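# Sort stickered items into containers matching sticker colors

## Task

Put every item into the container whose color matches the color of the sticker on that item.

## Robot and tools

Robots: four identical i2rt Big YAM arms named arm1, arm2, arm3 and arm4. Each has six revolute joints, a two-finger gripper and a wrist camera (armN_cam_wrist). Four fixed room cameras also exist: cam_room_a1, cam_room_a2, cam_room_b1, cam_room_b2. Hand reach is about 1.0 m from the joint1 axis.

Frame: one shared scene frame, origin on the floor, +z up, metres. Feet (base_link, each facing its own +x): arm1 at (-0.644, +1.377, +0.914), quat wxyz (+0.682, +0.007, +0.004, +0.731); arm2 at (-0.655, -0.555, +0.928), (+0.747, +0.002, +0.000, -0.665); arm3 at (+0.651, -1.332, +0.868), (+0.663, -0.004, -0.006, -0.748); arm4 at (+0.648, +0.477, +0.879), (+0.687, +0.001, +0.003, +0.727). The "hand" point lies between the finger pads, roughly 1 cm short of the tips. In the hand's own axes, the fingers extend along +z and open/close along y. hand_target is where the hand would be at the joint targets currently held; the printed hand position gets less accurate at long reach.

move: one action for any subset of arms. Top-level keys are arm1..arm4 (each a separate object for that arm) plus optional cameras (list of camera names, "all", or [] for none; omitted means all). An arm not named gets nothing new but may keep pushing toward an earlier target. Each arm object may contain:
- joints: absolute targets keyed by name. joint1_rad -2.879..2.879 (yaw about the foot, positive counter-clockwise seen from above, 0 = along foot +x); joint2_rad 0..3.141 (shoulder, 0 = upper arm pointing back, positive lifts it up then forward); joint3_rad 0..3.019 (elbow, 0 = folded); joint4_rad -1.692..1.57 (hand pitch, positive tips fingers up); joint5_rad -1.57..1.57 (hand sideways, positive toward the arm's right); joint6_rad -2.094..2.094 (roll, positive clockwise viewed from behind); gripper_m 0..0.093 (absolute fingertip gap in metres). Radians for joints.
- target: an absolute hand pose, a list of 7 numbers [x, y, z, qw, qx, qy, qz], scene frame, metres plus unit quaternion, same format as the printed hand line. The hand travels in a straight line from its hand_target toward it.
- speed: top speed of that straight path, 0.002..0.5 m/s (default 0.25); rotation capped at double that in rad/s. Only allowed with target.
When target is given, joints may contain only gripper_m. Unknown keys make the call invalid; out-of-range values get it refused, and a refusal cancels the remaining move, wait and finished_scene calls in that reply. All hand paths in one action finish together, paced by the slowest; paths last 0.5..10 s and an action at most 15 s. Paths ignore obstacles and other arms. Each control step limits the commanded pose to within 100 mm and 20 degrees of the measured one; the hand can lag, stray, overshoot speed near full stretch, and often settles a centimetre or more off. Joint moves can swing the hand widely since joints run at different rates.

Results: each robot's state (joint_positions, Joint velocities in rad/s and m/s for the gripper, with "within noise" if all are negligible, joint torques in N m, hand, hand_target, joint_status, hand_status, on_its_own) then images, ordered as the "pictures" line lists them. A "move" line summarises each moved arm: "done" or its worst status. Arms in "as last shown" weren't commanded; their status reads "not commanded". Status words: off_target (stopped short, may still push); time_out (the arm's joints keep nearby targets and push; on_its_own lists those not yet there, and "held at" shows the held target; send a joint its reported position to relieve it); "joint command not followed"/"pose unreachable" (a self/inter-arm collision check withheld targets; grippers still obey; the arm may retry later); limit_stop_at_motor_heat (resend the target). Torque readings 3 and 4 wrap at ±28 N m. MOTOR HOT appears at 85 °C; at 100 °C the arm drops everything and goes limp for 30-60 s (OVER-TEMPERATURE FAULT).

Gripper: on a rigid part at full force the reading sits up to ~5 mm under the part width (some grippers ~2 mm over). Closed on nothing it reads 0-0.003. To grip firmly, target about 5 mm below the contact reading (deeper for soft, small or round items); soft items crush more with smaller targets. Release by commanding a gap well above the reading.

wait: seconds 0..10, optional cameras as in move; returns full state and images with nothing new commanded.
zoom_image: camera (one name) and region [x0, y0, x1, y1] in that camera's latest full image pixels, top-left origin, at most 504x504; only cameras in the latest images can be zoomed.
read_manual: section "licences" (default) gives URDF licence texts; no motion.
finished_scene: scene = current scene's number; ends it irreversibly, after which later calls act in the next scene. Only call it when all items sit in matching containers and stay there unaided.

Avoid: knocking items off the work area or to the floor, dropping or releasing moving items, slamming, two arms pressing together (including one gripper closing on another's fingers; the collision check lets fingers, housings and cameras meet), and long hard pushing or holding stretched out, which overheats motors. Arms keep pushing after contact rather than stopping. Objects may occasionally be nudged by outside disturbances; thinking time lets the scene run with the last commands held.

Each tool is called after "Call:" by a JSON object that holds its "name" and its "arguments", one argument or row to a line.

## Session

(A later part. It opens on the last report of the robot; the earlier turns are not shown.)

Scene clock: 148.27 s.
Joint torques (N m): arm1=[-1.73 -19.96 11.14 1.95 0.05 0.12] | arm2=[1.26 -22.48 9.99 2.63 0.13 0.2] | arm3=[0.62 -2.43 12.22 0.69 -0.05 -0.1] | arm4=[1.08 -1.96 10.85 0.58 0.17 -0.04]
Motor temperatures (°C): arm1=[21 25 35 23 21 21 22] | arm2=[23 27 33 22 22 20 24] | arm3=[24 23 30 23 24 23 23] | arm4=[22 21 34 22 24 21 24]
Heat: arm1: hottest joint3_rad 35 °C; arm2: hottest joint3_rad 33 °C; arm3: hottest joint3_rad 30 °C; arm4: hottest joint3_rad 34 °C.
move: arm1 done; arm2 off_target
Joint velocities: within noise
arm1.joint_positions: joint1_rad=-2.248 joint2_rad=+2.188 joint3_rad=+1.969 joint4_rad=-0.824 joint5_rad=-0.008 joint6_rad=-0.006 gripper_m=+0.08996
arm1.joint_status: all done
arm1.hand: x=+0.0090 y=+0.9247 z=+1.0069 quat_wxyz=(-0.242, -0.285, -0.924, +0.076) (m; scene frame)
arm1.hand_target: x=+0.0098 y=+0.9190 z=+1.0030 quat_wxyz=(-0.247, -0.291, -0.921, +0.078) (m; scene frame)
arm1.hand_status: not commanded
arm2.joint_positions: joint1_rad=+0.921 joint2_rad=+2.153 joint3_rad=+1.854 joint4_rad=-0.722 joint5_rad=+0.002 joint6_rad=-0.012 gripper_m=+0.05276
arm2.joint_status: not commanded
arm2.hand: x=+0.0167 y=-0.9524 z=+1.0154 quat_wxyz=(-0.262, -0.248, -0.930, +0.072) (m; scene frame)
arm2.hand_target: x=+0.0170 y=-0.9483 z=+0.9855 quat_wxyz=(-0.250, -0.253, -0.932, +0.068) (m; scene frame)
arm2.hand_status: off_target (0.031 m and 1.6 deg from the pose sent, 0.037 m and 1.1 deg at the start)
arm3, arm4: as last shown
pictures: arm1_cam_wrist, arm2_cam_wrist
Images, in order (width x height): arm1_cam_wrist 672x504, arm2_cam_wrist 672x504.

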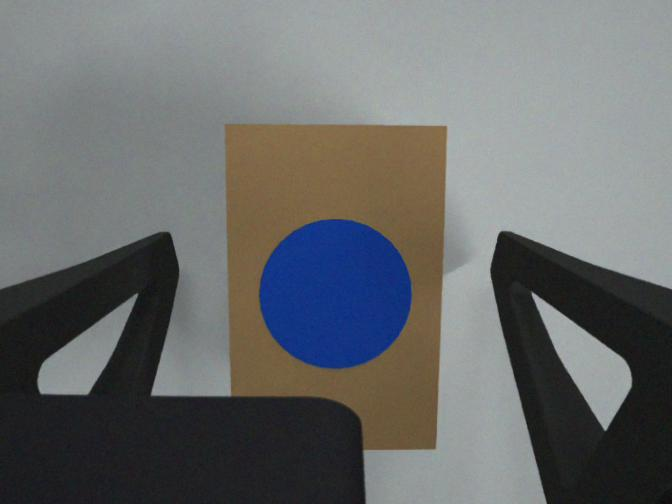

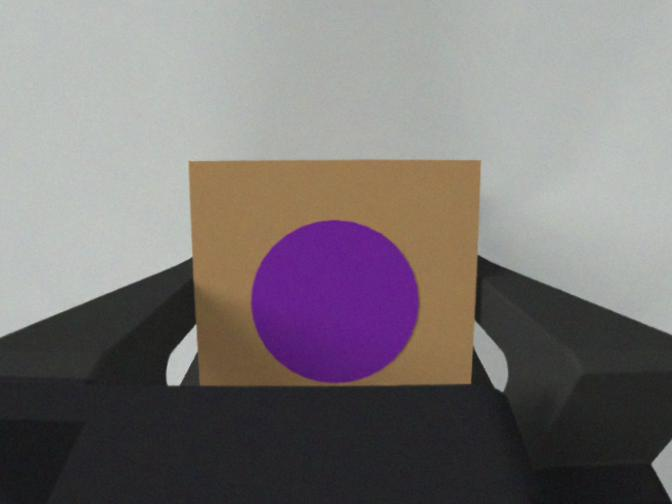

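Call:
{"name": "move", "arguments": {
  "arm2": {"joints":{"gripper_m":0.09}},
  "arm1": {"target":[-0.055,0.967,1.14,0.2468,0.2905,0.9212,-0.0778],"speed":0.2},
  "cameras": ["arm1_cam_wrist","arm2_cam_wrist"]
}}

Call:
{"name": "move", "arguments": {
  "arm2": {"target":[-0.052,-0.911,1.14,0.2497,0.2533,0.9321,-0.0679],"speed":0.2},
  "arm1": {"target":[-0.40,1.21,1.25,0.2468,0.2905,0.9212,-0.0778],"speed":0.4},
  "arm4": {"target":[0.197,0.792,1.22,0.0776,-0.9215,0.2896,0.2469],"speed":0.2},
  "cameras": ["arm1_cam_wrist","arm2_cam_wrist"]
}}

Scene clock: 155.60 s.
Joint torques (N m): arm1=[-2.49 -17.03 11.62 0.85 0.1 0.08] | arm2=[1.26 -22.3 10 2.66 0.14 0.19] | arm3=[0.56 -2.61 12.22 0.62 -0.05 -0.1] | arm4=[0.79 -2.32 10.82 0.5 0.13 -0.05]
Motor temperatures (°C): arm1=[21 25 34 23 21 21 22] | arm2=[23 28 32 22 22 20 24] | arm3=[24 23 30 23 24 23 23] | arm4=[22 21 35 22 24 21 24]
Heat: arm1: hottest joint3_rad 34 °C; arm2: hottest joint3_rad 32 °C; arm3: hottest joint3_rad 30 °C; arm4: hottest joint3_rad 35 °C.
move: arm1 done; arm2 done
Joint velocities: within noise
arm1.joint_positions: joint1_rad=-2.248 joint2_rad=+1.895 joint3_rad=+1.840 joint4_rad=-0.969 joint5_rad=-0.008 joint6_rad=-0.002 gripper_m=+0.08996
arm1.joint_status: not commanded
arm1.hand: x=-0.0518 y=+0.9682 z=+1.1404 quat_wxyz=(-0.251, -0.286, -0.921, +0.078) (m; scene frame)
arm1.hand_target: x=-0.0551 y=+0.9669 z=+1.1398 quat_wxyz=(-0.247, -0.291, -0.921, +0.078) (m; scene frame)
arm1.hand_status: done (0.003 m and 0.7 deg from the pose sent, 0.154 m and 0.9 deg at the start)
arm2.joint_positions: joint1_rad=+0.921 joint2_rad=+2.153 joint3_rad=+1.854 joint4_rad=-0.722 joint5_rad=+0.002 joint6_rad=-0.011 gripper_m=+0.08994
arm2.joint_status: all done
arm2.hand: x=+0.0167 y=-0.9525 z=+1.0154 quat_wxyz=(-0.262, -0.249, -0.930, +0.072) (m; scene frame)
arm2.hand_target: x=+0.0170 y=-0.9484 z=+0.9855 quat_wxyz=(-0.250, -0.253, -0.932, +0.068) (m; scene frame)
arm2.hand_status: not commanded
arm3, arm4: as last shown
pictures: arm1_cam_wrist, arm2_cam_wrist
Images, in order (width x height): arm1_cam_wrist 672x504, arm2_cam_wrist 672x504.

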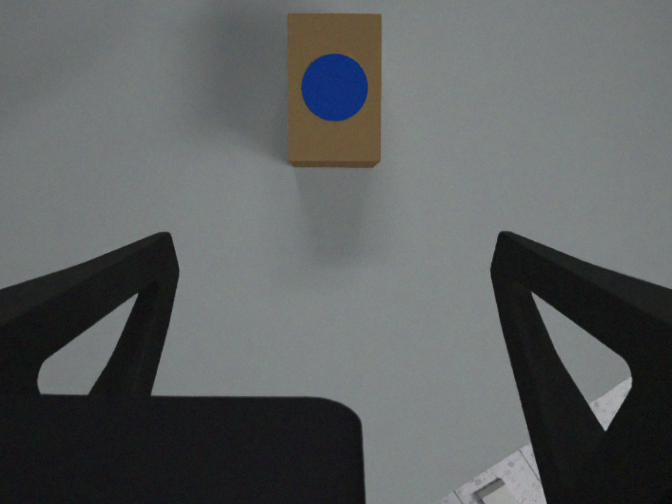

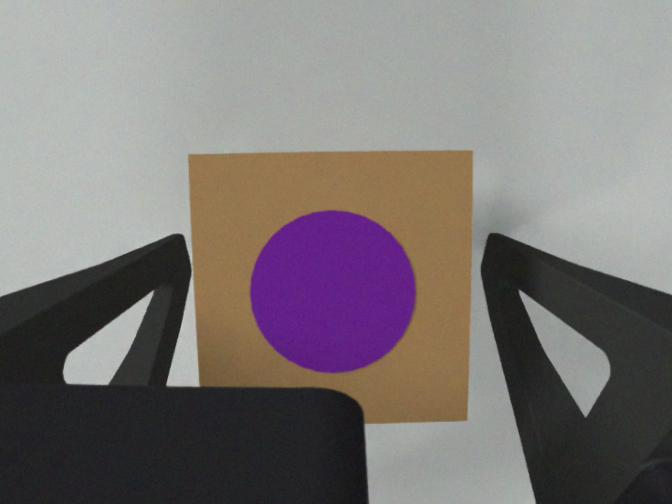

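Scene clock: 157.80 s.
Joint torques (N m): arm1=[-1.9 0.44 11.04 0.87 0.08 0.07] | arm2=[0.97 -22.07 10.21 1.24 0.05 0.15] | arm3=[0.62 -2.61 12.22 0.65 -0.04 -0.1] | arm4=[1.67 -12.81 13.05 1.29 0.1 -0.08]
Motor temperatures (°C): arm1=[21 25 34 23 21 21 22] | arm2=[23 28 32 22 22 20 24] | arm3=[24 23 30 23 24 23 23] | arm4=[22 21 35 22 24 21 24]
Heat: arm1: hottest joint3_rad 34 °C; arm2: hottest joint3_rad 32 °C; arm3: hottest joint3_rad 30 °C; arm4: hottest joint3_rad 35 °C.
move: arm1 done; arm2 done; arm4 off_target
Joint velocities: within noise
arm1.joint_positions: joint1_rad=-2.248 joint2_rad=+0.767 joint3_rad=+1.059 joint4_rad=-1.308 joint5_rad=-0.008 joint6_rad=-0.002 gripper_m=+0.08996
arm1.joint_status: not commanded
arm1.hand: x=-0.3986 y=+1.2105 z=+1.2529 quat_wxyz=(-0.255, -0.286, -0.920, +0.080) (m; scene frame)
arm1.hand_target: x=-0.4000 y=+1.2100 z=+1.2501 quat_wxyz=(-0.247, -0.291, -0.921, +0.078) (m; scene frame)
arm1.hand_status: done (0.003 m and 1.1 deg from the pose sent, 0.438 m and 0.7 deg at the start)
arm2.joint_positions: joint1_rad=+0.921 joint2_rad=+1.873 joint3_rad=+1.760 joint4_rad=-0.909 joint5_rad=+0.002 joint6_rad=-0.010 gripper_m=+0.08994
arm2.joint_status: not commanded
arm2.hand: x=-0.0466 y=-0.9158 z=+1.1473 quat_wxyz=(-0.261, -0.250, -0.930, +0.072) (m; scene frame)
arm2.hand_target: x=-0.0519 y=-0.9110 z=+1.1402 quat_wxyz=(-0.250, -0.253, -0.932, +0.068) (m; scene frame)
arm2.hand_status: done (0.010 m and 1.5 deg from the pose sent, 0.148 m and 1.6 deg at the start)
arm3: as last shown
arm4.joint_positions: joint1_rad=+0.907 joint2_rad=+1.446 joint3_rad=+1.499 joint4_rad=-1.162 joint5_rad=+0.007 joint6_rad=+0.011 gripper_m=+0.09402
arm4.joint_status: not commanded
arm4.hand: x=+0.2126 y=+0.7841 z=+1.1950 quat_wxyz=(-0.068, +0.927, -0.298, -0.219) (m; scene frame)
arm4.hand_target: x=+0.1984 y=+0.7911 z=+1.2199 quat_wxyz=(-0.078, +0.921, -0.290, -0.247) (m; scene frame)
arm4.hand_status: off_target (0.031 m and 3.5 deg from the pose sent, 0.280 m and 1.3 deg at the start)
pictures: arm1_cam_wrist, arm2_cam_wrist
Images, in order (width x height): arm1_cam_wrist 672x504, arm2_cam_wrist 672x504.

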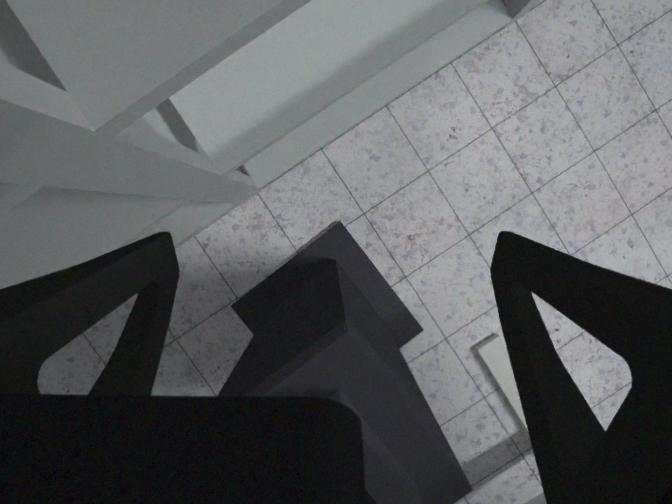

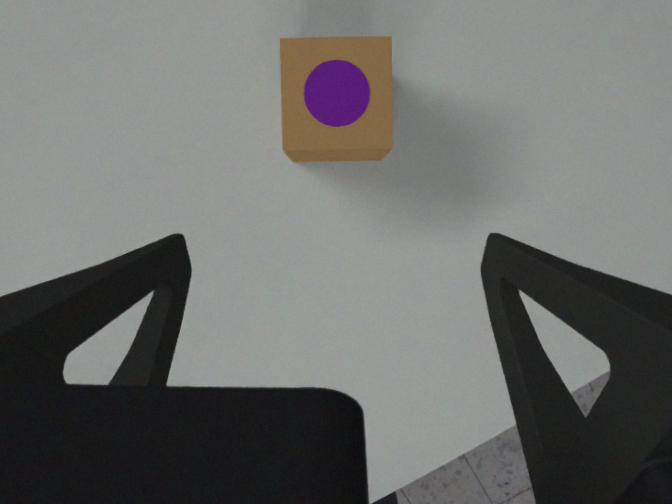

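Call:
{"name": "move", "arguments": {
  "arm2": {"target":[-0.41,-0.70,1.26,0.2497,0.2533,0.9321,-0.0679],"speed":0.4},
  "arm3": {"target":[0.18,-1.049,1.2,0.0692,-0.9308,0.2581,0.2494],"speed":0.3},
  "arm4": {"target":[0.025,0.932,1.115,0.0776,-0.9215,0.2896,0.2469],"speed":0.2},
  "cameras": ["arm4_cam_wrist"]
}}

Call:
{"name": "move", "arguments": {
  "arm3": {"target":[0.026,-0.958,1.115,0.0692,-0.9308,0.2581,0.2494],"speed":0.3},
  "cameras": ["arm3_cam_wrist","arm4_cam_wrist"]
}}

Scene clock: 171.13 s.
Joint torques (N m): arm1=[-2.61 0.26 11.28 0.8 0.09 0.09] | arm2=[1.49 -2.32 9.96 1.26 0.14 0.18] | arm3=[1.49 -14.68 13.97 1.2 0.12 -0.04] | arm4=[0.67 -23.24 12.79 0.5 -0.08 -0.11]
Motor temperatures (°C): arm1=[21 25 35 23 21 21 22] | arm2=[23 28 31 22 22 20 23] | arm3=[24 23 31 23 24 23 23] | arm4=[22 22 40 22 24 21 24]
Heat: arm1: hottest joint3_rad 35 °C; arm2: hottest joint3_rad 31 °C; arm3: hottest joint3_rad 31 °C; arm4: hottest joint3_rad 40 °C.
move: arm2 off_target; arm3 off_target; arm4 off_target
Joint velocities: within noise
arm1: as last shown
arm2.joint_positions: joint1_rad=+0.921 joint2_rad=+0.751 joint3_rad=+1.050 joint4_rad=-1.310 joint5_rad=+0.003 joint6_rad=-0.008 gripper_m=+0.08994
arm2.joint_status: not commanded
arm2.hand: x=-0.4091 y=-0.7029 z=+1.2710 quat_wxyz=(-0.266, -0.250, -0.928, +0.074) (m; scene frame)
arm2.hand_target: x=-0.4101 y=-0.7000 z=+1.2602 quat_wxyz=(-0.250, -0.253, -0.932, +0.068) (m; scene frame)
arm2.hand_status: off_target (0.011 m and 2.1 deg from the pose sent, 0.437 m and 1.5 deg at the start)
arm3.joint_positions: joint1_rad=-1.980 joint2_rad=+1.442 joint3_rad=+1.473 joint4_rad=-1.136 joint5_rad=+0.014 joint6_rad=+0.005 gripper_m=+0.09403
arm3.joint_status: not commanded
arm3.hand: x=+0.1923 y=-1.0559 z=+1.1703 quat_wxyz=(+0.060, -0.939, +0.260, +0.219) (m; scene frame)
arm3.hand_target: x=+0.1815 y=-1.0498 z=+1.2000 quat_wxyz=(+0.069, -0.931, +0.258, +0.250) (m; scene frame)
arm3.hand_status: off_target (0.033 m and 3.8 deg from the pose sent, 0.278 m and 2.2 deg at the start)
arm4.joint_positions: joint1_rad=+0.892 joint2_rad=+2.067 joint3_rad=+2.081 joint4_rad=-1.089 joint5_rad=-0.001 joint6_rad=-0.006 gripper_m=+0.09402
arm4.joint_status: not commanded
arm4.hand: x=+0.0311 y=+0.9218 z=+1.1007 quat_wxyz=(-0.073, +0.923, -0.294, -0.235) (m; scene frame)
arm4.hand_target: x=+0.0257 y=+0.9315 z=+1.1149 quat_wxyz=(-0.078, +0.921, -0.290, -0.247) (m; scene frame)
arm4.hand_status: off_target (0.019 m and 1.6 deg from the pose sent, 0.252 m and 3.5 deg at the start)
pictures: arm4_cam_wrist
Images, in order (width x height): arm4_cam_wrist 672x504.

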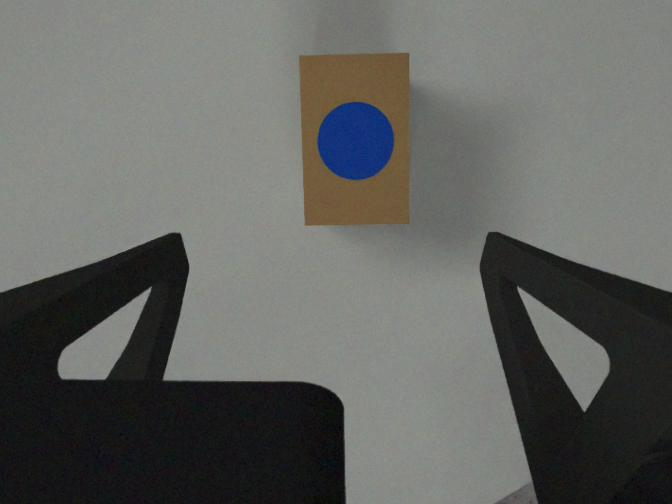

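Scene clock: 172.67 s.
Joint torques (N m): arm1=[-2.08 0.21 11.26 0.76 0.11 0.1] | arm2=[1.44 -2.32 9.94 1.26 0.16 0.19] | arm3=[1.32 -23.65 13.9 0.79 0.07 -0.06] | arm4=[0.32 -23.47 12.82 0.51 -0.07 -0.08]
Motor temperatures (°C): arm1=[21 25 35 23 21 21 22] | arm2=[23 28 32 22 22 20 23] | arm3=[24 23 31 23 24 23 23] | arm4=[22 22 40 22 24 21 24]
Heat: arm1: hottest joint3_rad 35 °C; arm2: hottest joint3_rad 32 °C; arm3: hottest joint3_rad 31 °C; arm4: hottest joint3_rad 40 °C.
move: arm3 off_target
Joint velocities: within noise
arm1, arm2, arm4: as last shown
arm3.joint_positions: joint1_rad=-1.980 joint2_rad=+1.933 joint3_rad=+1.882 joint4_rad=-1.046 joint5_rad=+0.014 joint6_rad=+0.005 gripper_m=+0.09403
arm3.joint_status: not commanded
arm3.hand: x=+0.0366 y=-0.9658 z=+1.0840 quat_wxyz=(+0.061, -0.938, +0.260, +0.223) (m; scene frame)
arm3.hand_target: x=+0.0275 y=-0.9587 z=+1.1150 quat_wxyz=(+0.069, -0.931, +0.258, +0.250) (m; scene frame)
arm3.hand_status: off_target (0.034 m and 3.3 deg from the pose sent, 0.201 m and 3.8 deg at the start)
pictures: arm3_cam_wrist, arm4_cam_wrist
Images, in order (width x height): arm3_cam_wrist 672x504, arm4_cam_wrist 672x504.

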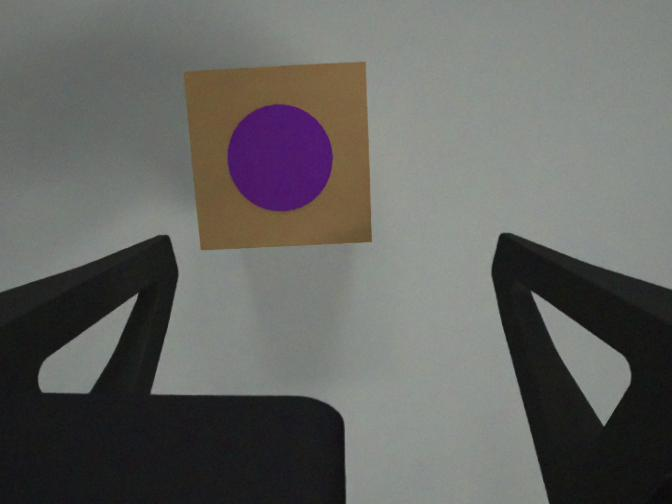

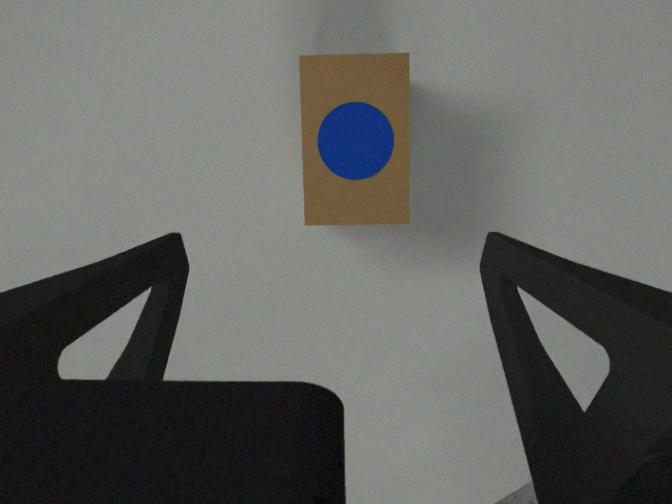

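Call:
{"name": "move", "arguments": {
  "arm3": {"target":[-0.001,-0.964,1.012,0.0626,-0.9372,0.2337,0.2511],"speed":0.1},
  "arm4": {"target":[0.001,0.962,1.010,0.0776,-0.9215,0.2896,0.2469],"speed":0.1},
  "cameras": ["arm3_cam_wrist","arm4_cam_wrist"]
}}

Scene clock: 189.10 s.
Joint torques (N m): arm1=[-2.14 0.79 11.1 0.7 0.06 0.08] | arm2=[1.44 -2.37 9.98 1.26 0.14 0.19] | arm3=[2.49 -23 8.9 1.54 -0.09 -0.13] | arm4=[0.09 -24.18 10.5 1.39 -0.02 -0.1]
Motor temperatures (°C): arm1=[21 25 35 23 21 21 21] | arm2=[23 27 32 22 22 20 23] | arm3=[24 24 32 23 24 23 23] | arm4=[22 24 40 22 24 21 24]
Heat: arm1: hottest joint3_rad 35 °C; arm2: hottest joint3_rad 32 °C; arm3: hottest joint3_rad 32 °C; arm4: hottest joint3_rad 40 °C.
move: arm3 off_target; arm4 off_target
Joint velocities: within noise
arm1, arm2: as last shown
arm3.joint_positions: joint1_rad=-1.976 joint2_rad=+2.010 joint3_rad=+1.820 joint4_rad=-0.845 joint5_rad=+0.001 joint6_rad=-0.017 gripper_m=+0.09401
arm3.joint_status: not commanded
arm3.hand: x=+0.0069 y=-0.9547 z=+1.0223 quat_wxyz=(+0.065, -0.934, +0.245, +0.253) (m; scene frame)
arm3.hand_target: x=-0.0007 y=-0.9642 z=+1.0121 quat_wxyz=(+0.063, -0.937, +0.234, +0.251) (m; scene frame)
arm3.hand_status: off_target (0.016 m and 1.4 deg from the pose sent, 0.081 m and 4.4 deg at the start)
arm4.joint_positions: joint1_rad=+0.877 joint2_rad=+2.201 joint3_rad=+2.081 joint4_rad=-0.942 joint5_rad=-0.009 joint6_rad=-0.019 gripper_m=+0.09402
arm4.joint_status: not commanded
arm4.hand: x=+0.0059 y=+0.9520 z=+1.0164 quat_wxyz=(-0.075, +0.922, -0.294, -0.241) (m; scene frame)
arm4.hand_target: x=+0.0014 y=+0.9616 z=+1.0099 quat_wxyz=(-0.078, +0.921, -0.290, -0.247) (m; scene frame)
arm4.hand_status: off_target (0.013 m and 0.9 deg from the pose sent, 0.104 m and 1.6 deg at the start)
pictures: arm3_cam_wrist, arm4_cam_wrist
Images, in order (width x height): arm3_cam_wrist 672x504, arm4_cam_wrist 672x504.

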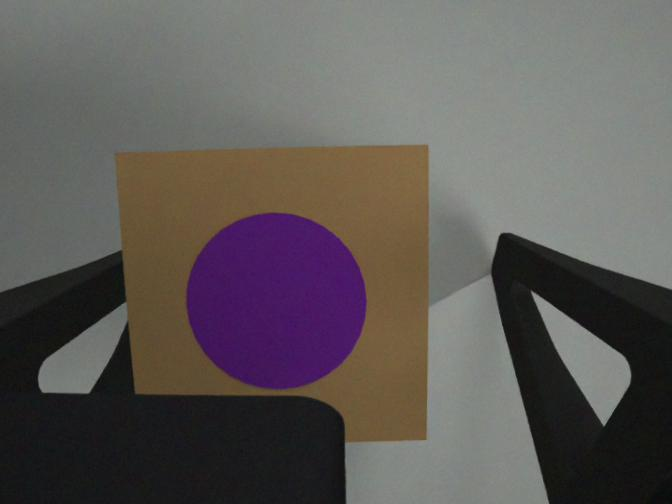

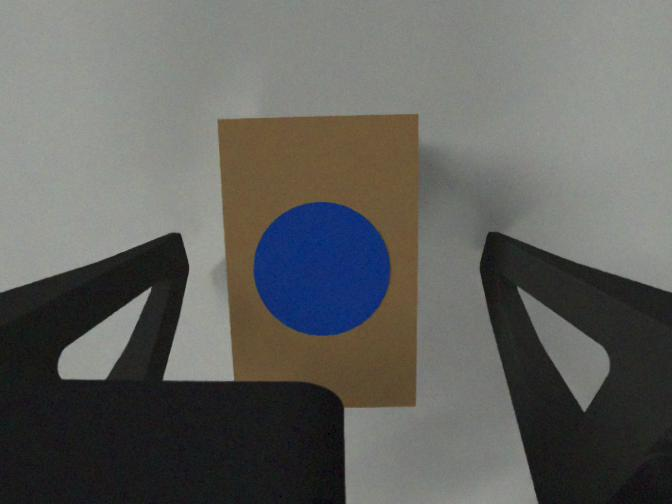

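Call:
{"name": "move", "arguments": {
  "arm3": {"target":[-0.003,-0.976,1.008,0.0626,-0.9372,0.2337,0.2511],"speed":0.1},
  "arm4": {"joints":{"gripper_m":0.036}},
  "cameras": []
}}

Call:
{"name": "move", "arguments": {
  "arm3": {"joints":{"gripper_m":0.045}},
  "cameras": ["arm3_cam_wrist","arm4_cam_wrist"]
}}

Scene clock: 199.17 s.
Joint torques (N m): arm1=[-2.2 0.44 11.29 1.05 0.13 0.12] | arm2=[1.38 -2.37 9.98 1.29 0.15 0.19] | arm3=[3.25 -23.36 7.69 1.47 0.01 0] | arm4=[0.21 -24.18 10.56 1.37 -0.05 -0.1]
Motor temperatures (°C): arm1=[21 25 35 23 21 21 21] | arm2=[23 26 33 22 22 20 23] | arm3=[24 25 32 23 24 23 23] | arm4=[22 25 39 22 24 21 24]
Heat: arm1: hottest joint3_rad 35 °C; arm2: hottest joint3_rad 33 °C; arm3: hottest joint3_rad 32 °C; arm4: hottest joint3_rad 39 °C.
move: arm3 off_target; arm4 off_target
Joint velocities: within noise
arm1, arm2: as last shown
arm3.joint_positions: joint1_rad=-1.970 joint2_rad=+2.008 joint3_rad=+1.809 joint4_rad=-0.827 joint5_rad=+0.008 joint6_rad=-0.016 gripper_m=+0.09401
arm3.joint_status: not commanded
arm3.hand: x=+0.0048 y=-0.9571 z=+1.0208 quat_wxyz=(+0.069, -0.933, +0.243, +0.256) (m; scene frame)
arm3.hand_target: x=-0.0024 y=-0.9759 z=+1.0081 quat_wxyz=(+0.063, -0.937, +0.234, +0.251) (m; scene frame)
arm3.hand_status: off_target (0.024 m and 1.5 deg from the pose sent, 0.028 m and 1.4 deg at the start)
arm4.joint_positions: joint1_rad=+0.877 joint2_rad=+2.201 joint3_rad=+2.081 joint4_rad=-0.942 joint5_rad=-0.010 joint6_rad=-0.020 gripper_m=+0.04427
arm4.joint_status: gripper_m off_target (ended at +0.04429, target +0.03600)
arm4.hand: x=+0.0060 y=+0.9521 z=+1.0164 quat_wxyz=(-0.074, +0.922, -0.293, -0.241) (m; scene frame)
arm4.hand_target: x=+0.0016 y=+0.9618 z=+1.0099 quat_wxyz=(-0.078, +0.921, -0.290, -0.247) (m; scene frame)
arm4.hand_status: not commanded
pictures: none
No camera images: "cameras" was empty.

Scene clock: 199.87 s.
Joint torques (N m): arm1=[-1.67 -0.21 11.19 0.88 0.11 0.11] | arm2=[1.49 -2.26 9.95 1.26 0.15 0.18] | arm3=[2.08 -23.41 7.84 1.28 0.05 -0.03] | arm4=[0.97 -24.18 10.5 1.42 -0.06 -0.11]
Motor temperatures (°C): arm1=[21 25 35 23 21 21 21] | arm2=[23 26 33 22 22 20 23] | arm3=[24 25 31 23 24 23 23] | arm4=[22 25 39 22 24 21 24]
Heat: arm1: hottest joint3_rad 35 °C; arm2: hottest joint3_rad 33 °C; arm3: hottest joint3_rad 31 °C; arm4: hottest joint3_rad 39 °C.
move: arm3 off_target
Joint velocities: within noise
arm1, arm2, arm4: as last shown
arm3.joint_positions: joint1_rad=-1.953 joint2_rad=+2.008 joint3_rad=+1.808 joint4_rad=-0.823 joint5_rad=+0.007 joint6_rad=-0.012 gripper_m=+0.05282
arm3.joint_status: gripper_m off_target (ended at +0.05285, target +0.04500)
arm3.hand: x=-0.0022 y=-0.9684 z=+1.0208 quat_wxyz=(+0.066, -0.934, +0.236, +0.259) (m; scene frame)
arm3.hand_target: x=-0.0024 y=-0.9758 z=+1.0082 quat_wxyz=(+0.063, -0.937, +0.234, +0.251) (m; scene frame)
arm3.hand_status: not commanded
pictures: arm3_cam_wrist, arm4_cam_wrist
Images, in order (width x height): arm3_cam_wrist 672x504, arm4_cam_wrist 672x504.

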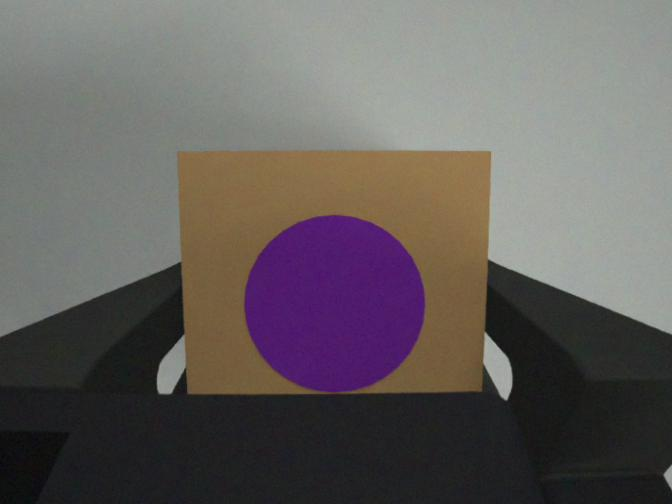

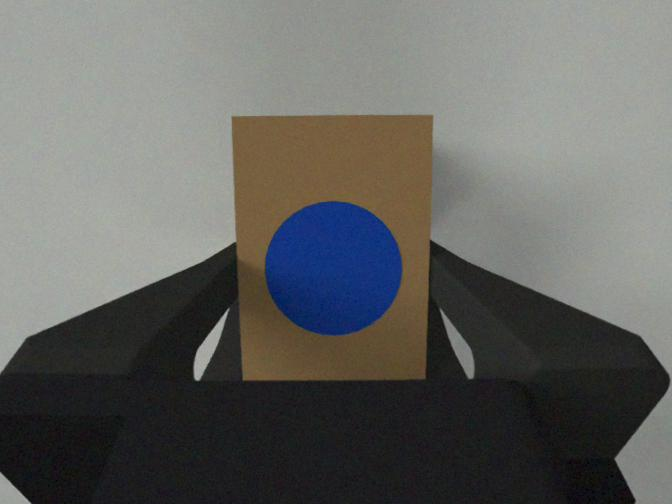

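Call:
{"name": "move", "arguments": {
  "arm3": {"target":[0.05,-0.998,1.15,0.0626,-0.9372,0.2337,0.2511],"speed":0.25},
  "arm4": {"target":[0.055,0.920,1.15,0.0776,-0.9215,0.2896,0.2469],"speed":0.25},
  "cameras": []
}}

Call:
{"name": "move", "arguments": {
  "arm3": {"target":[0.42,-1.19,1.25,0.0692,-0.9308,0.2581,0.2494],"speed":0.35},
  "arm4": {"target":[0.43,0.634,1.25,0.0776,-0.9215,0.2896,0.2469],"speed":0.35},
  "cameras": ["arm3_cam_wrist","arm4_cam_wrist"]
}}

Call:
{"name": "move", "arguments": {
  "arm3": {"joints":{"joint1_rad":1.81,"joint2_rad":0.75,"joint3_rad":1.13,"joint4_rad":-1.42,"joint5_rad":0,"joint6_rad":0}},
  "arm4": {"joints":{"joint1_rad":-1.934,"joint2_rad":0.75,"joint3_rad":1.13,"joint4_rad":-1.42,"joint5_rad":0,"joint6_rad":0}},
  "cameras": ["arm3_cam_wrist","arm4_cam_wrist"]
}}

Scene clock: 220.70 s.
Joint torques (N m): arm1=[-2.43 0.44 11.18 0.91 0.08 0.1] | arm2=[1.38 -2.26 9.98 1.22 0.15 0.19] | arm3=[1.67 -20.48 13.44 0.7 -0.07 -0.08] | arm4=[0.5 -22.3 10.86 0.59 0.01 -0.06]
Motor temperatures (°C): arm1=[21 24 35 23 21 21 21] | arm2=[23 26 33 22 22 20 23] | arm3=[24 26 31 23 24 23 24] | arm4=[22 28 39 22 24 21 25]
Heat: arm1: hottest joint3_rad 35 °C; arm2: hottest joint3_rad 33 °C; arm3: hottest joint3_rad 31 °C; arm4: hottest joint3_rad 39 °C.
move: arm3 off_target; arm4 done
Joint velocities: within noise
arm1, arm2: as last shown
arm3.joint_positions: joint1_rad=-1.953 joint2_rad=+1.805 joint3_rad=+1.809 joint4_rad=-1.080 joint5_rad=+0.007 joint6_rad=-0.012 gripper_m=+0.05282
arm3.joint_status: not commanded
arm3.hand: x=+0.0604 y=-1.0015 z=+1.1301 quat_wxyz=(+0.059, -0.941, +0.238, +0.234) (m; scene frame)
arm3.hand_target: x=+0.0509 y=-0.9984 z=+1.1501 quat_wxyz=(+0.063, -0.937, +0.234, +0.251) (m; scene frame)
arm3.hand_status: off_target (0.023 m and 2.1 deg from the pose sent, 0.142 m and 1.0 deg at the start)
arm4.joint_positions: joint1_rad=+0.877 joint2_rad=+1.972 joint3_rad=+2.048 joint4_rad=-1.127 joint5_rad=-0.010 joint6_rad=-0.020 gripper_m=+0.04427
arm4.joint_status: not commanded
arm4.hand: x=+0.0575 y=+0.9149 z=+1.1484 quat_wxyz=(-0.076, +0.921, -0.293, -0.246) (m; scene frame)
arm4.hand_target: x=+0.0552 y=+0.9201 z=+1.1501 quat_wxyz=(-0.078, +0.921, -0.290, -0.247) (m; scene frame)
arm4.hand_status: done (0.006 m and 0.4 deg from the pose sent, 0.146 m and 0.8 deg at the start)
pictures: none
No camera images: "cameras" was empty.

Scene clock: 222.97 s.
Joint torques (N m): arm1=[-1.96 0.91 11.22 0.7 0.1 0.08] | arm2=[1.55 -2.37 9.96 1.28 0.14 0.18] | arm3=[0.26 -2.37 8.64 0.87 0.08 0.01] | arm4=[1.49 -1.38 8.75 0.7 0.22 0.18]
Motor temperatures (°C): arm1=[21 24 35 23 21 21 21] | arm2=[23 26 33 22 22 20 23] | arm3=[24 26 31 23 24 23 24] | arm4=[22 27 39 22 24 21 26]
Heat: arm1: hottest joint3_rad 35 °C; arm2: hottest joint3_rad 33 °C; arm3: hottest joint3_rad 31 °C; arm4: hottest joint3_rad 39 °C.
move: arm3 done; arm4 done
Joint velocities: within noise
arm1, arm2: as last shown
arm3.joint_positions: joint1_rad=-1.956 joint2_rad=+0.759 joint3_rad=+1.183 joint4_rad=-1.456 joint5_rad=+0.020 joint6_rad=+0.007 gripper_m=+0.05282
arm3.joint_status: not commanded
arm3.hand: x=+0.4178 y=-1.1930 z=+1.2520 quat_wxyz=(+0.069, -0.932, +0.249, +0.253) (m; scene frame)
arm3.hand_target: x=+0.4200 y=-1.1901 z=+1.2500 quat_wxyz=(+0.069, -0.931, +0.258, +0.249) (m; scene frame)
arm3.hand_status: done (0.004 m and 1.2 deg from the pose sent, 0.423 m and 3.4 deg at the start)
arm4.joint_positions: joint1_rad=+0.895 joint2_rad=+0.750 joint3_rad=+1.138 joint4_rad=-1.427 joint5_rad=+0.000 joint6_rad=-0.018 gripper_m=+0.04427
arm4.joint_status: not commanded
arm4.hand: x=+0.4307 y=+0.6352 z=+1.2508 quat_wxyz=(-0.080, +0.921, -0.286, -0.252) (m; scene frame)
arm4.hand_target: x=+0.4301 y=+0.6340 z=+1.2500 quat_wxyz=(-0.078, +0.921, -0.290, -0.247) (m; scene frame)
arm4.hand_status: done (0.002 m and 0.7 deg from the pose sent, 0.477 m and 0.4 deg at the start)
pictures: arm3_cam_wrist, arm4_cam_wrist
Images, in order (width x height): arm3_cam_wrist 672x504, arm4_cam_wrist 672x504.

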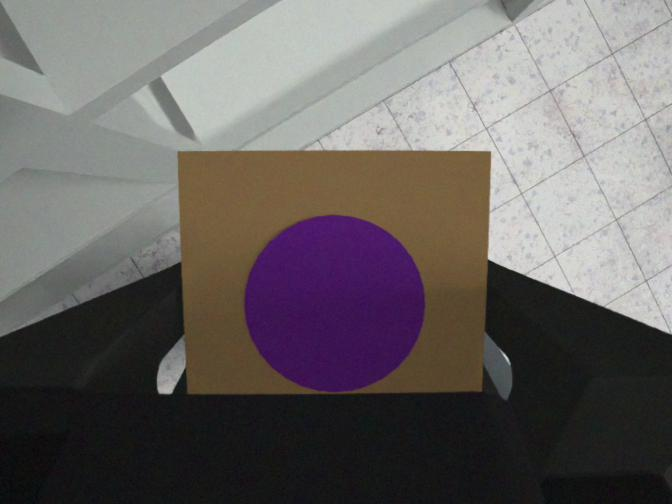

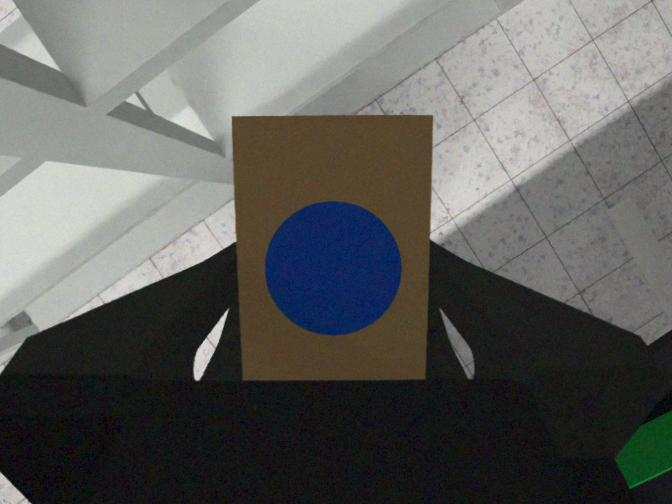

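Scene clock: 225.57 s.
Joint torques (N m): arm1=[-2.14 0.62 11.08 0.79 0.08 0.12] | arm2=[1.55 -2.32 9.98 1.25 0.15 0.19] | arm3=[1.9 -2.73 9.1 1.31 0.12 -0.11] | arm4=[0.56 -2.14 8.77 1.24 -0.01 0.13]
Motor temperatures (°C): arm1=[21 24 35 23 21 21 21] | arm2=[23 26 33 22 22 20 23] | arm3=[24 26 31 23 24 23 24] | arm4=[22 27 38 22 24 21 26]
Heat: arm1: hottest joint3_rad 35 °C; arm2: hottest joint3_rad 33 °C; arm3: hottest joint3_rad 31 °C; arm4: hottest joint3_rad 38 °C.
move: arm3 done; arm4 done
Joint velocities: within noise
arm1.joint_positions: joint1_rad=-2.248 joint2_rad=+0.767 joint3_rad=+1.059 joint4_rad=-1.308 joint5_rad=-0.008 joint6_rad=-0.002 gripper_m=+0.08996
arm1.joint_status: not commanded
arm1.hand: x=-0.3986 y=+1.2105 z=+1.2529 quat_wxyz=(-0.255, -0.286, -0.920, +0.080) (m; scene frame)
arm1.hand_target: x=-0.4000 y=+1.2100 z=+1.2501 quat_wxyz=(-0.247, -0.291, -0.921, +0.078) (m; scene frame)
arm1.hand_status: not commanded
arm2: as last shown
arm3.joint_positions: joint1_rad=+1.799 joint2_rad=+0.756 joint3_rad=+1.128 joint4_rad=-1.426 joint5_rad=-0.003 joint6_rad=+0.006 gripper_m=+0.05286
arm3.joint_status: all done
arm3.hand: x=+0.9191 y=-1.2976 z=+1.2324 quat_wxyz=(-0.255, +0.051, -0.965, -0.009) (m; scene frame)
arm3.hand_target: x=+0.9190 y=-1.2951 z=+1.2354 quat_wxyz=(-0.262, +0.059, -0.963, -0.009) (m; scene frame)
arm3.hand_status: not commanded
arm4.joint_positions: joint1_rad=-1.931 joint2_rad=+0.750 joint3_rad=+1.126 joint4_rad=-1.427 joint5_rad=+0.002 joint6_rad=-0.012 gripper_m=+0.04432
arm4.joint_status: all done
arm4.hand: x=+0.9053 y=+0.3974 z=+1.2437 quat_wxyz=(-0.252, -0.140, -0.957, +0.044) (m; scene frame)
arm4.hand_target: x=+0.9071 y=+0.3966 z=+1.2462 quat_wxyz=(-0.257, -0.147, -0.954, +0.042) (m; scene frame)
arm4.hand_status: not commanded
pictures: arm3_cam_wrist, arm4_cam_wrist
Images, in order (width x height): arm3_cam_wrist 672x504, arm4_cam_wrist 672x504.

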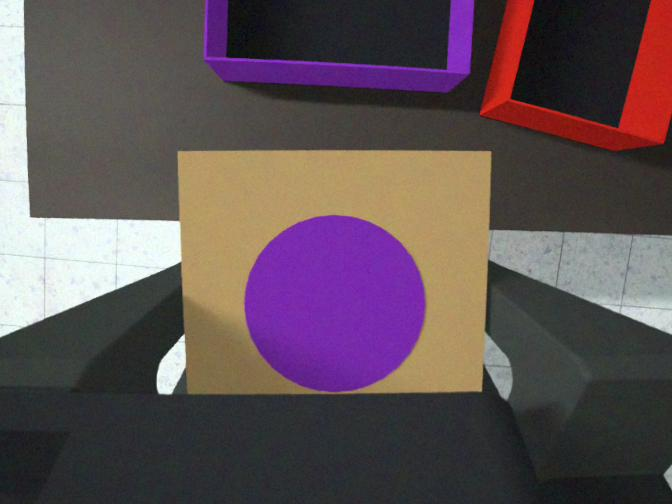

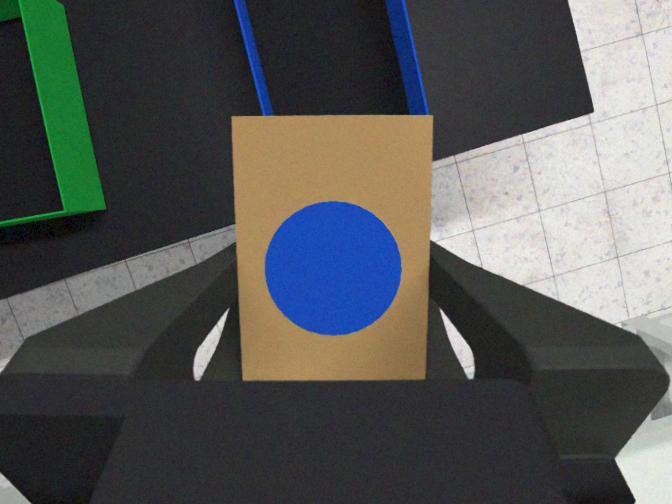

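Call:
{"name": "move", "arguments": {
  "arm3": {"target":[1.212,-1.266,0.92,0.2583,-0.0573,0.9642,0.0153],"speed":0.3},
  "arm4": {"target":[1.128,0.335,0.92,0.2557,0.1478,0.9545,-0.0396],"speed":0.3},
  "cameras": ["arm3_cam_wrist","arm4_cam_wrist"]
}}

Call:
{"name": "move", "arguments": {
  "arm3": {"target":[1.212,-1.266,0.75,0.2583,-0.0573,0.9642,0.0153],"speed":0.15},
  "arm4": {"target":[1.128,0.335,0.745,0.2557,0.1478,0.9545,-0.0396],"speed":0.15},
  "cameras": ["arm3_cam_wrist","arm4_cam_wrist"]
}}

Scene clock: 246.50 s.
Joint torques (N m): arm1=[-1.96 1.03 11.18 0.85 0.06 0.09] | arm2=[1.49 -2.32 9.96 1.26 0.15 0.19] | arm3=[1.49 -16.85 11.14 1.52 -0.07 -0.1] | arm4=[1.38 -13.68 9.54 1.21 0.22 0.17]
Motor temperatures (°C): arm1=[21 24 36 23 21 21 21] | arm2=[23 25 33 22 22 20 23] | arm3=[24 25 31 23 24 23 24] | arm4=[22 25 36 22 24 21 26]
Heat: arm1: hottest joint3_rad 36 °C; arm2: hottest joint3_rad 33 °C; arm3: hottest joint3_rad 31 °C; arm4: hottest joint3_rad 36 °C.
move: arm3 off_target; arm4 off_target
Joint velocities: within noise
arm1: as last shown
arm2.joint_positions: joint1_rad=+0.921 joint2_rad=+0.751 joint3_rad=+1.050 joint4_rad=-1.310 joint5_rad=+0.003 joint6_rad=-0.008 gripper_m=+0.08994
arm2.joint_status: not commanded
arm2.hand: x=-0.4091 y=-0.7029 z=+1.2710 quat_wxyz=(-0.266, -0.250, -0.928, +0.074) (m; scene frame)
arm2.hand_target: x=-0.4101 y=-0.7000 z=+1.2602 quat_wxyz=(-0.250, -0.253, -0.932, +0.068) (m; scene frame)
arm2.hand_status: not commanded
arm3.joint_positions: joint1_rad=+1.799 joint2_rad=+1.704 joint3_rad=+0.996 joint4_rad=-0.412 joint5_rad=-0.013 joint6_rad=+0.006 gripper_m=+0.05286
arm3.joint_status: not commanded
arm3.hand: x=+1.1846 y=-1.2718 z=+0.8945 quat_wxyz=(-0.223, +0.053, -0.973, -0.012) (m; scene frame)
arm3.hand_target: x=+1.2102 y=-1.2662 z=+0.9210 quat_wxyz=(-0.258, +0.057, -0.964, -0.015) (m; scene frame)
arm3.hand_status: off_target (0.038 m and 4.2 deg from the pose sent, 0.429 m and 1.1 deg at the start)
arm4.joint_positions: joint1_rad=-1.920 joint2_rad=+1.578 joint3_rad=+0.803 joint4_rad=-0.336 joint5_rad=+0.003 joint6_rad=+0.007 gripper_m=+0.04432
arm4.joint_status: not commanded
arm4.hand: x=+1.1017 y=+0.3395 z=+0.8984 quat_wxyz=(-0.223, -0.145, -0.963, +0.036) (m; scene frame)
arm4.hand_target: x=+1.1265 y=+0.3354 z=+0.9207 quat_wxyz=(-0.256, -0.148, -0.955, +0.039) (m; scene frame)
arm4.hand_status: off_target (0.034 m and 3.9 deg from the pose sent, 0.398 m and 1.1 deg at the start)
pictures: arm3_cam_wrist, arm4_cam_wrist
Images, in order (width x height): arm3_cam_wrist 672x504, arm4_cam_wrist 672x504.

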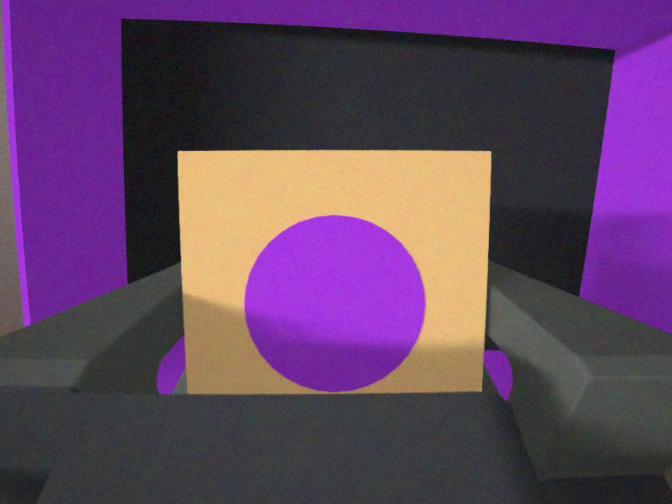

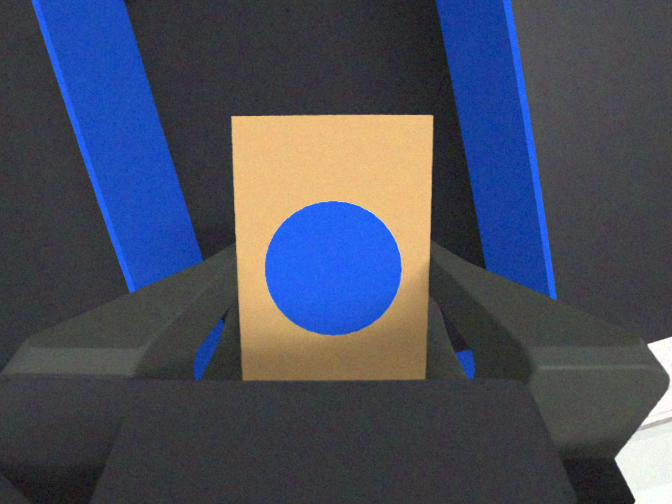

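Scene clock: 248.30 s.
Joint torques (N m): arm1=[-2.02 -0.03 11.04 0.66 0.09 0.11] | arm2=[1.49 -2.32 10 1.28 0.14 0.19] | arm3=[1.67 -18.37 5.01 1.65 0.03 -0.07] | arm4=[1.14 -14.8 4.38 1.46 0.19 0.18]
Motor temperatures (°C): arm1=[21 24 36 23 21 21 21] | arm2=[23 25 33 22 22 20 23] | arm3=[24 25 31 23 24 23 24] | arm4=[22 25 36 22 24 21 26]
Heat: arm1: hottest joint3_rad 36 °C; arm2: hottest joint3_rad 33 °C; arm3: hottest joint3_rad 31 °C; arm4: hottest joint3_rad 36 °C.
move: arm3 done; arm4 off_target
Joint velocities: within noise
arm1, arm2: as last shown
arm3.joint_positions: joint1_rad=+1.799 joint2_rad=+2.066 joint3_rad=+0.984 joint4_rad=+0.014 joint5_rad=-0.013 joint6_rad=+0.006 gripper_m=+0.05286
arm3.joint_status: not commanded
arm3.hand: x=+1.2071 y=-1.2714 z=+0.7461 quat_wxyz=(-0.248, +0.052, -0.967, -0.014) (m; scene frame)
arm3.hand_target: x=+1.2118 y=-1.2661 z=+0.7500 quat_wxyz=(-0.258, +0.057, -0.964, -0.015) (m; scene frame)
arm3.hand_status: done (0.008 m and 1.3 deg from the pose sent, 0.147 m and 4.2 deg at the start)
arm4.joint_positions: joint1_rad=-1.919 joint2_rad=+2.021 joint3_rad=+0.783 joint4_rad=+0.168 joint5_rad=+0.004 joint6_rad=+0.009 gripper_m=+0.04432
arm4.joint_status: not commanded
arm4.hand: x=+1.1170 y=+0.3348 z=+0.7425 quat_wxyz=(-0.243, -0.145, -0.958, +0.039) (m; scene frame)
arm4.hand_target: x=+1.1278 y=+0.3351 z=+0.7452 quat_wxyz=(-0.256, -0.148, -0.955, +0.039) (m; scene frame)
arm4.hand_status: off_target (0.011 m and 1.5 deg from the pose sent, 0.156 m and 3.9 deg at the start)
pictures: arm3_cam_wrist, arm4_cam_wrist
Images, in order (width x height): arm3_cam_wrist 672x504, arm4_cam_wrist 672x504.

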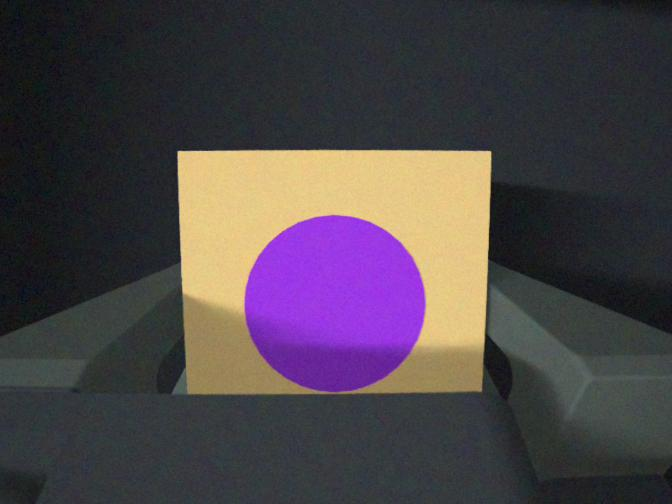

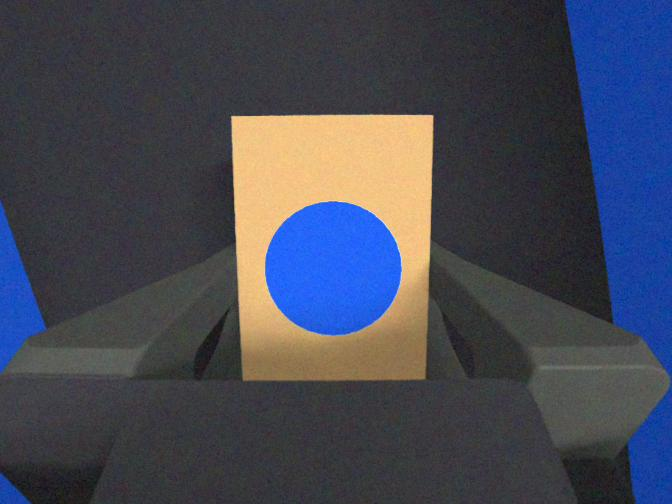

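Call:
{"name": "move", "arguments": {
  "arm3": {"target":[1.212,-1.266,0.742,0.2583,-0.0573,0.9642,0.0153],"speed":0.08},
  "arm4": {"target":[1.128,0.335,0.735,0.2557,0.1478,0.9545,-0.0396],"speed":0.08},
  "cameras": []
}}

Scene clock: 253.77 s.
Joint torques (N m): arm1=[-1.79 0.44 11.18 0.92 0.07 0.08] | arm2=[1.44 -2.2 9.98 1.26 0.14 0.19] | arm3=[1.55 -17.2 5.14 1.7 0.02 -0.06] | arm4=[1.49 -13.98 4.67 1.36 0.2 0.18]
Motor temperatures (°C): arm1=[21 24 36 23 21 21 21] | arm2=[23 25 33 22 22 20 23] | arm3=[24 25 31 23 24 23 24] | arm4=[22 24 35 22 24 21 26]
Heat: arm1: hottest joint3_rad 36 °C; arm2: hottest joint3_rad 33 °C; arm3: hottest joint3_rad 31 °C; arm4: hottest joint3_rad 35 °C.
move: arm3 done; arm4 done
Joint velocities: within noise
arm1, arm2: as last shown
arm3.joint_positions: joint1_rad=+1.799 joint2_rad=+2.072 joint3_rad=+0.984 joint4_rad=+0.031 joint5_rad=-0.013 joint6_rad=+0.006 gripper_m=+0.05286
arm3.joint_status: not commanded
arm3.hand: x=+1.2092 y=-1.2712 z=+0.7450 quat_wxyz=(-0.254, +0.052, -0.966, -0.014) (m; scene frame)
arm3.hand_target: x=+1.2118 y=-1.2661 z=+0.7420 quat_wxyz=(-0.258, +0.057, -0.964, -0.015) (m; scene frame)
arm3.hand_status: done (0.007 m and 0.8 deg from the pose sent, 0.008 m and 1.3 deg at the start)
arm4.joint_positions: joint1_rad=-1.918 joint2_rad=+2.030 joint3_rad=+0.783 joint4_rad=+0.196 joint5_rad=+0.004 joint6_rad=+0.009 gripper_m=+0.04432
arm4.joint_status: not commanded
arm4.hand: x=+1.1205 y=+0.3339 z=+0.7416 quat_wxyz=(-0.252, -0.145, -0.956, +0.040) (m; scene frame)
arm4.hand_target: x=+1.1277 y=+0.3351 z=+0.7352 quat_wxyz=(-0.256, -0.148, -0.955, +0.039) (m; scene frame)
arm4.hand_status: done (0.010 m and 0.6 deg from the pose sent, 0.013 m and 1.6 deg at the start)
pictures: none
No camera images: "cameras" was empty.

Call:
{"name": "move", "arguments": {
  "arm3": {"joints":{"gripper_m":0.088}},
  "arm4": {"joints":{"gripper_m":0.088}},
  "cameras": []
}}

Call:
{"name": "move", "arguments": {
  "arm3": {"target":[1.13,-1.275,0.895,0.2583,-0.0573,0.9642,0.0153],"speed":0.2},
  "arm4": {"target":[1.045,0.360,0.895,0.2557,0.1478,0.9545,-0.0396],"speed":0.2},
  "cameras": ["arm3_cam_wrist","arm4_cam_wrist"]
}}

Scene clock: 259.57 s.
Joint torques (N m): arm1=[-1.85 0.32 11.02 0.88 0.07 0.11] | arm2=[1.44 -2.32 9.98 1.25 0.15 0.18] | arm3=[1.73 -17.38 5.16 1.58 0.03 -0.06] | arm4=[1.49 -14.15 4.67 1.46 0.21 0.18]
Motor temperatures (°C): arm1=[21 24 36 23 21 21 21] | arm2=[23 25 33 22 22 20 23] | arm3=[24 25 30 23 24 23 24] | arm4=[22 24 35 22 24 21 26]
Heat: arm1: hottest joint3_rad 36 °C; arm2: hottest joint3_rad 33 °C; arm3: hottest joint3_rad 30 °C; arm4: hottest joint3_rad 35 °C.
move: arm3 done; arm4 done
Joint velocities: within noise
arm1, arm2: as last shown
arm3.joint_positions: joint1_rad=+1.799 joint2_rad=+2.072 joint3_rad=+0.984 joint4_rad=+0.033 joint5_rad=-0.013 joint6_rad=+0.006 gripper_m=+0.08796
arm3.joint_status: all done
arm3.hand: x=+1.2097 y=-1.2712 z=+0.7453 quat_wxyz=(-0.255, +0.052, -0.965, -0.014) (m; scene frame)
arm3.hand_target: x=+1.2118 y=-1.2661 z=+0.7420 quat_wxyz=(-0.258, +0.057, -0.964, -0.015) (m; scene frame)
arm3.hand_status: not commanded
arm4.joint_positions: joint1_rad=-1.918 joint2_rad=+2.033 joint3_rad=+0.783 joint4_rad=+0.196 joint5_rad=+0.004 joint6_rad=+0.010 gripper_m=+0.08792
arm4.joint_status: all done
arm4.hand: x=+1.1198 y=+0.3341 z=+0.7404 quat_wxyz=(-0.251, -0.145, -0.956, +0.040) (m; scene frame)
arm4.hand_target: x=+1.1276 y=+0.3351 z=+0.7351 quat_wxyz=(-0.256, -0.148, -0.955, +0.039) (m; scene frame)
arm4.hand_status: not commanded
pictures: none
No camera images: "cameras" was empty.

Scene clock: 261.13 s.
Joint torques (N m): arm1=[-2.2 0.03 11.08 0.91 0.13 0.07] | arm2=[1.49 -2.37 9.95 1.26 0.16 0.19] | arm3=[1.44 -12.69 6.48 0.72 -0.04 -0.11] | arm4=[1.55 -9.64 6.31 0.46 0.22 0.16]
Motor temperatures (°C): arm1=[21 24 36 23 21 21 21] | arm2=[23 25 33 22 22 20 23] | arm3=[24 25 30 23 24 23 24] | arm4=[22 24 34 22 24 21 26]
Heat: arm1: hottest joint3_rad 36 °C; arm2: hottest joint3_rad 33 °C; arm3: hottest joint3_rad 30 °C; arm4: hottest joint3_rad 34 °C.
move: arm3 done; arm4 done
Joint velocities: within noise
arm1, arm2: as last shown
arm3.joint_positions: joint1_rad=+1.799 joint2_rad=+1.563 joint3_rad=+0.791 joint4_rad=-0.259 joint5_rad=-0.013 joint6_rad=+0.006 gripper_m=+0.08796
arm3.joint_status: not commanded
arm3.hand: x=+1.1349 y=-1.2771 z=+0.8999 quat_wxyz=(-0.266, +0.052, -0.962, -0.015) (m; scene frame)
arm3.hand_target: x=+1.1300 y=-1.2751 z=+0.8950 quat_wxyz=(-0.258, +0.057, -0.964, -0.015) (m; scene frame)
arm3.hand_status: done (0.007 m and 1.1 deg from the pose sent, 0.170 m and 0.7 deg at the start)
arm4.joint_positions: joint1_rad=-1.918 joint2_rad=+1.427 joint3_rad=+0.588 joint4_rad=-0.190 joint5_rad=+0.005 joint6_rad=+0.010 gripper_m=+0.08792
arm4.joint_status: not commanded
arm4.hand: x=+1.0469 y=+0.3566 z=+0.8978 quat_wxyz=(-0.262, -0.144, -0.953, +0.042) (m; scene frame)
arm4.hand_target: x=+1.0450 y=+0.3599 z=+0.8950 quat_wxyz=(-0.256, -0.148, -0.955, +0.040) (m; scene frame)
arm4.hand_status: done (0.005 m and 0.9 deg from the pose sent, 0.174 m and 0.7 deg at the start)
pictures: arm3_cam_wrist, arm4_cam_wrist
Images, in order (width x height): arm3_cam_wrist 672x504, arm4_cam_wrist 672x504.

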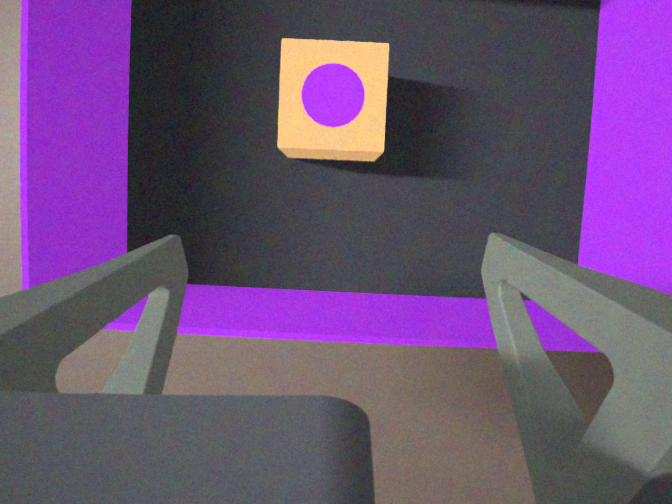

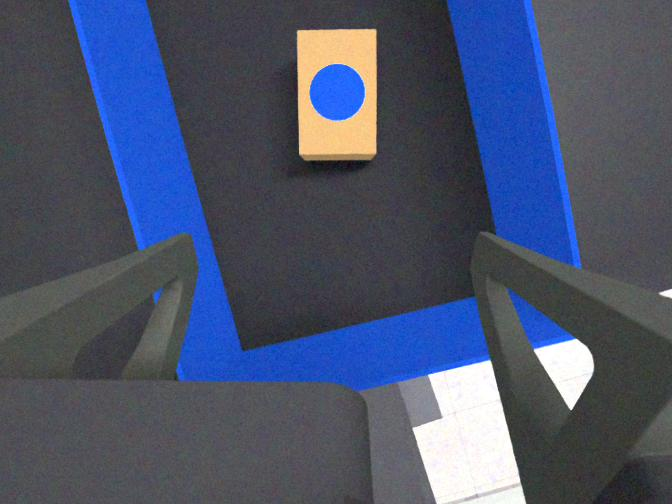

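Call:
{"name": "finished_scene", "arguments": {
  "scene": 2
}}

The scene is finished: the task was done.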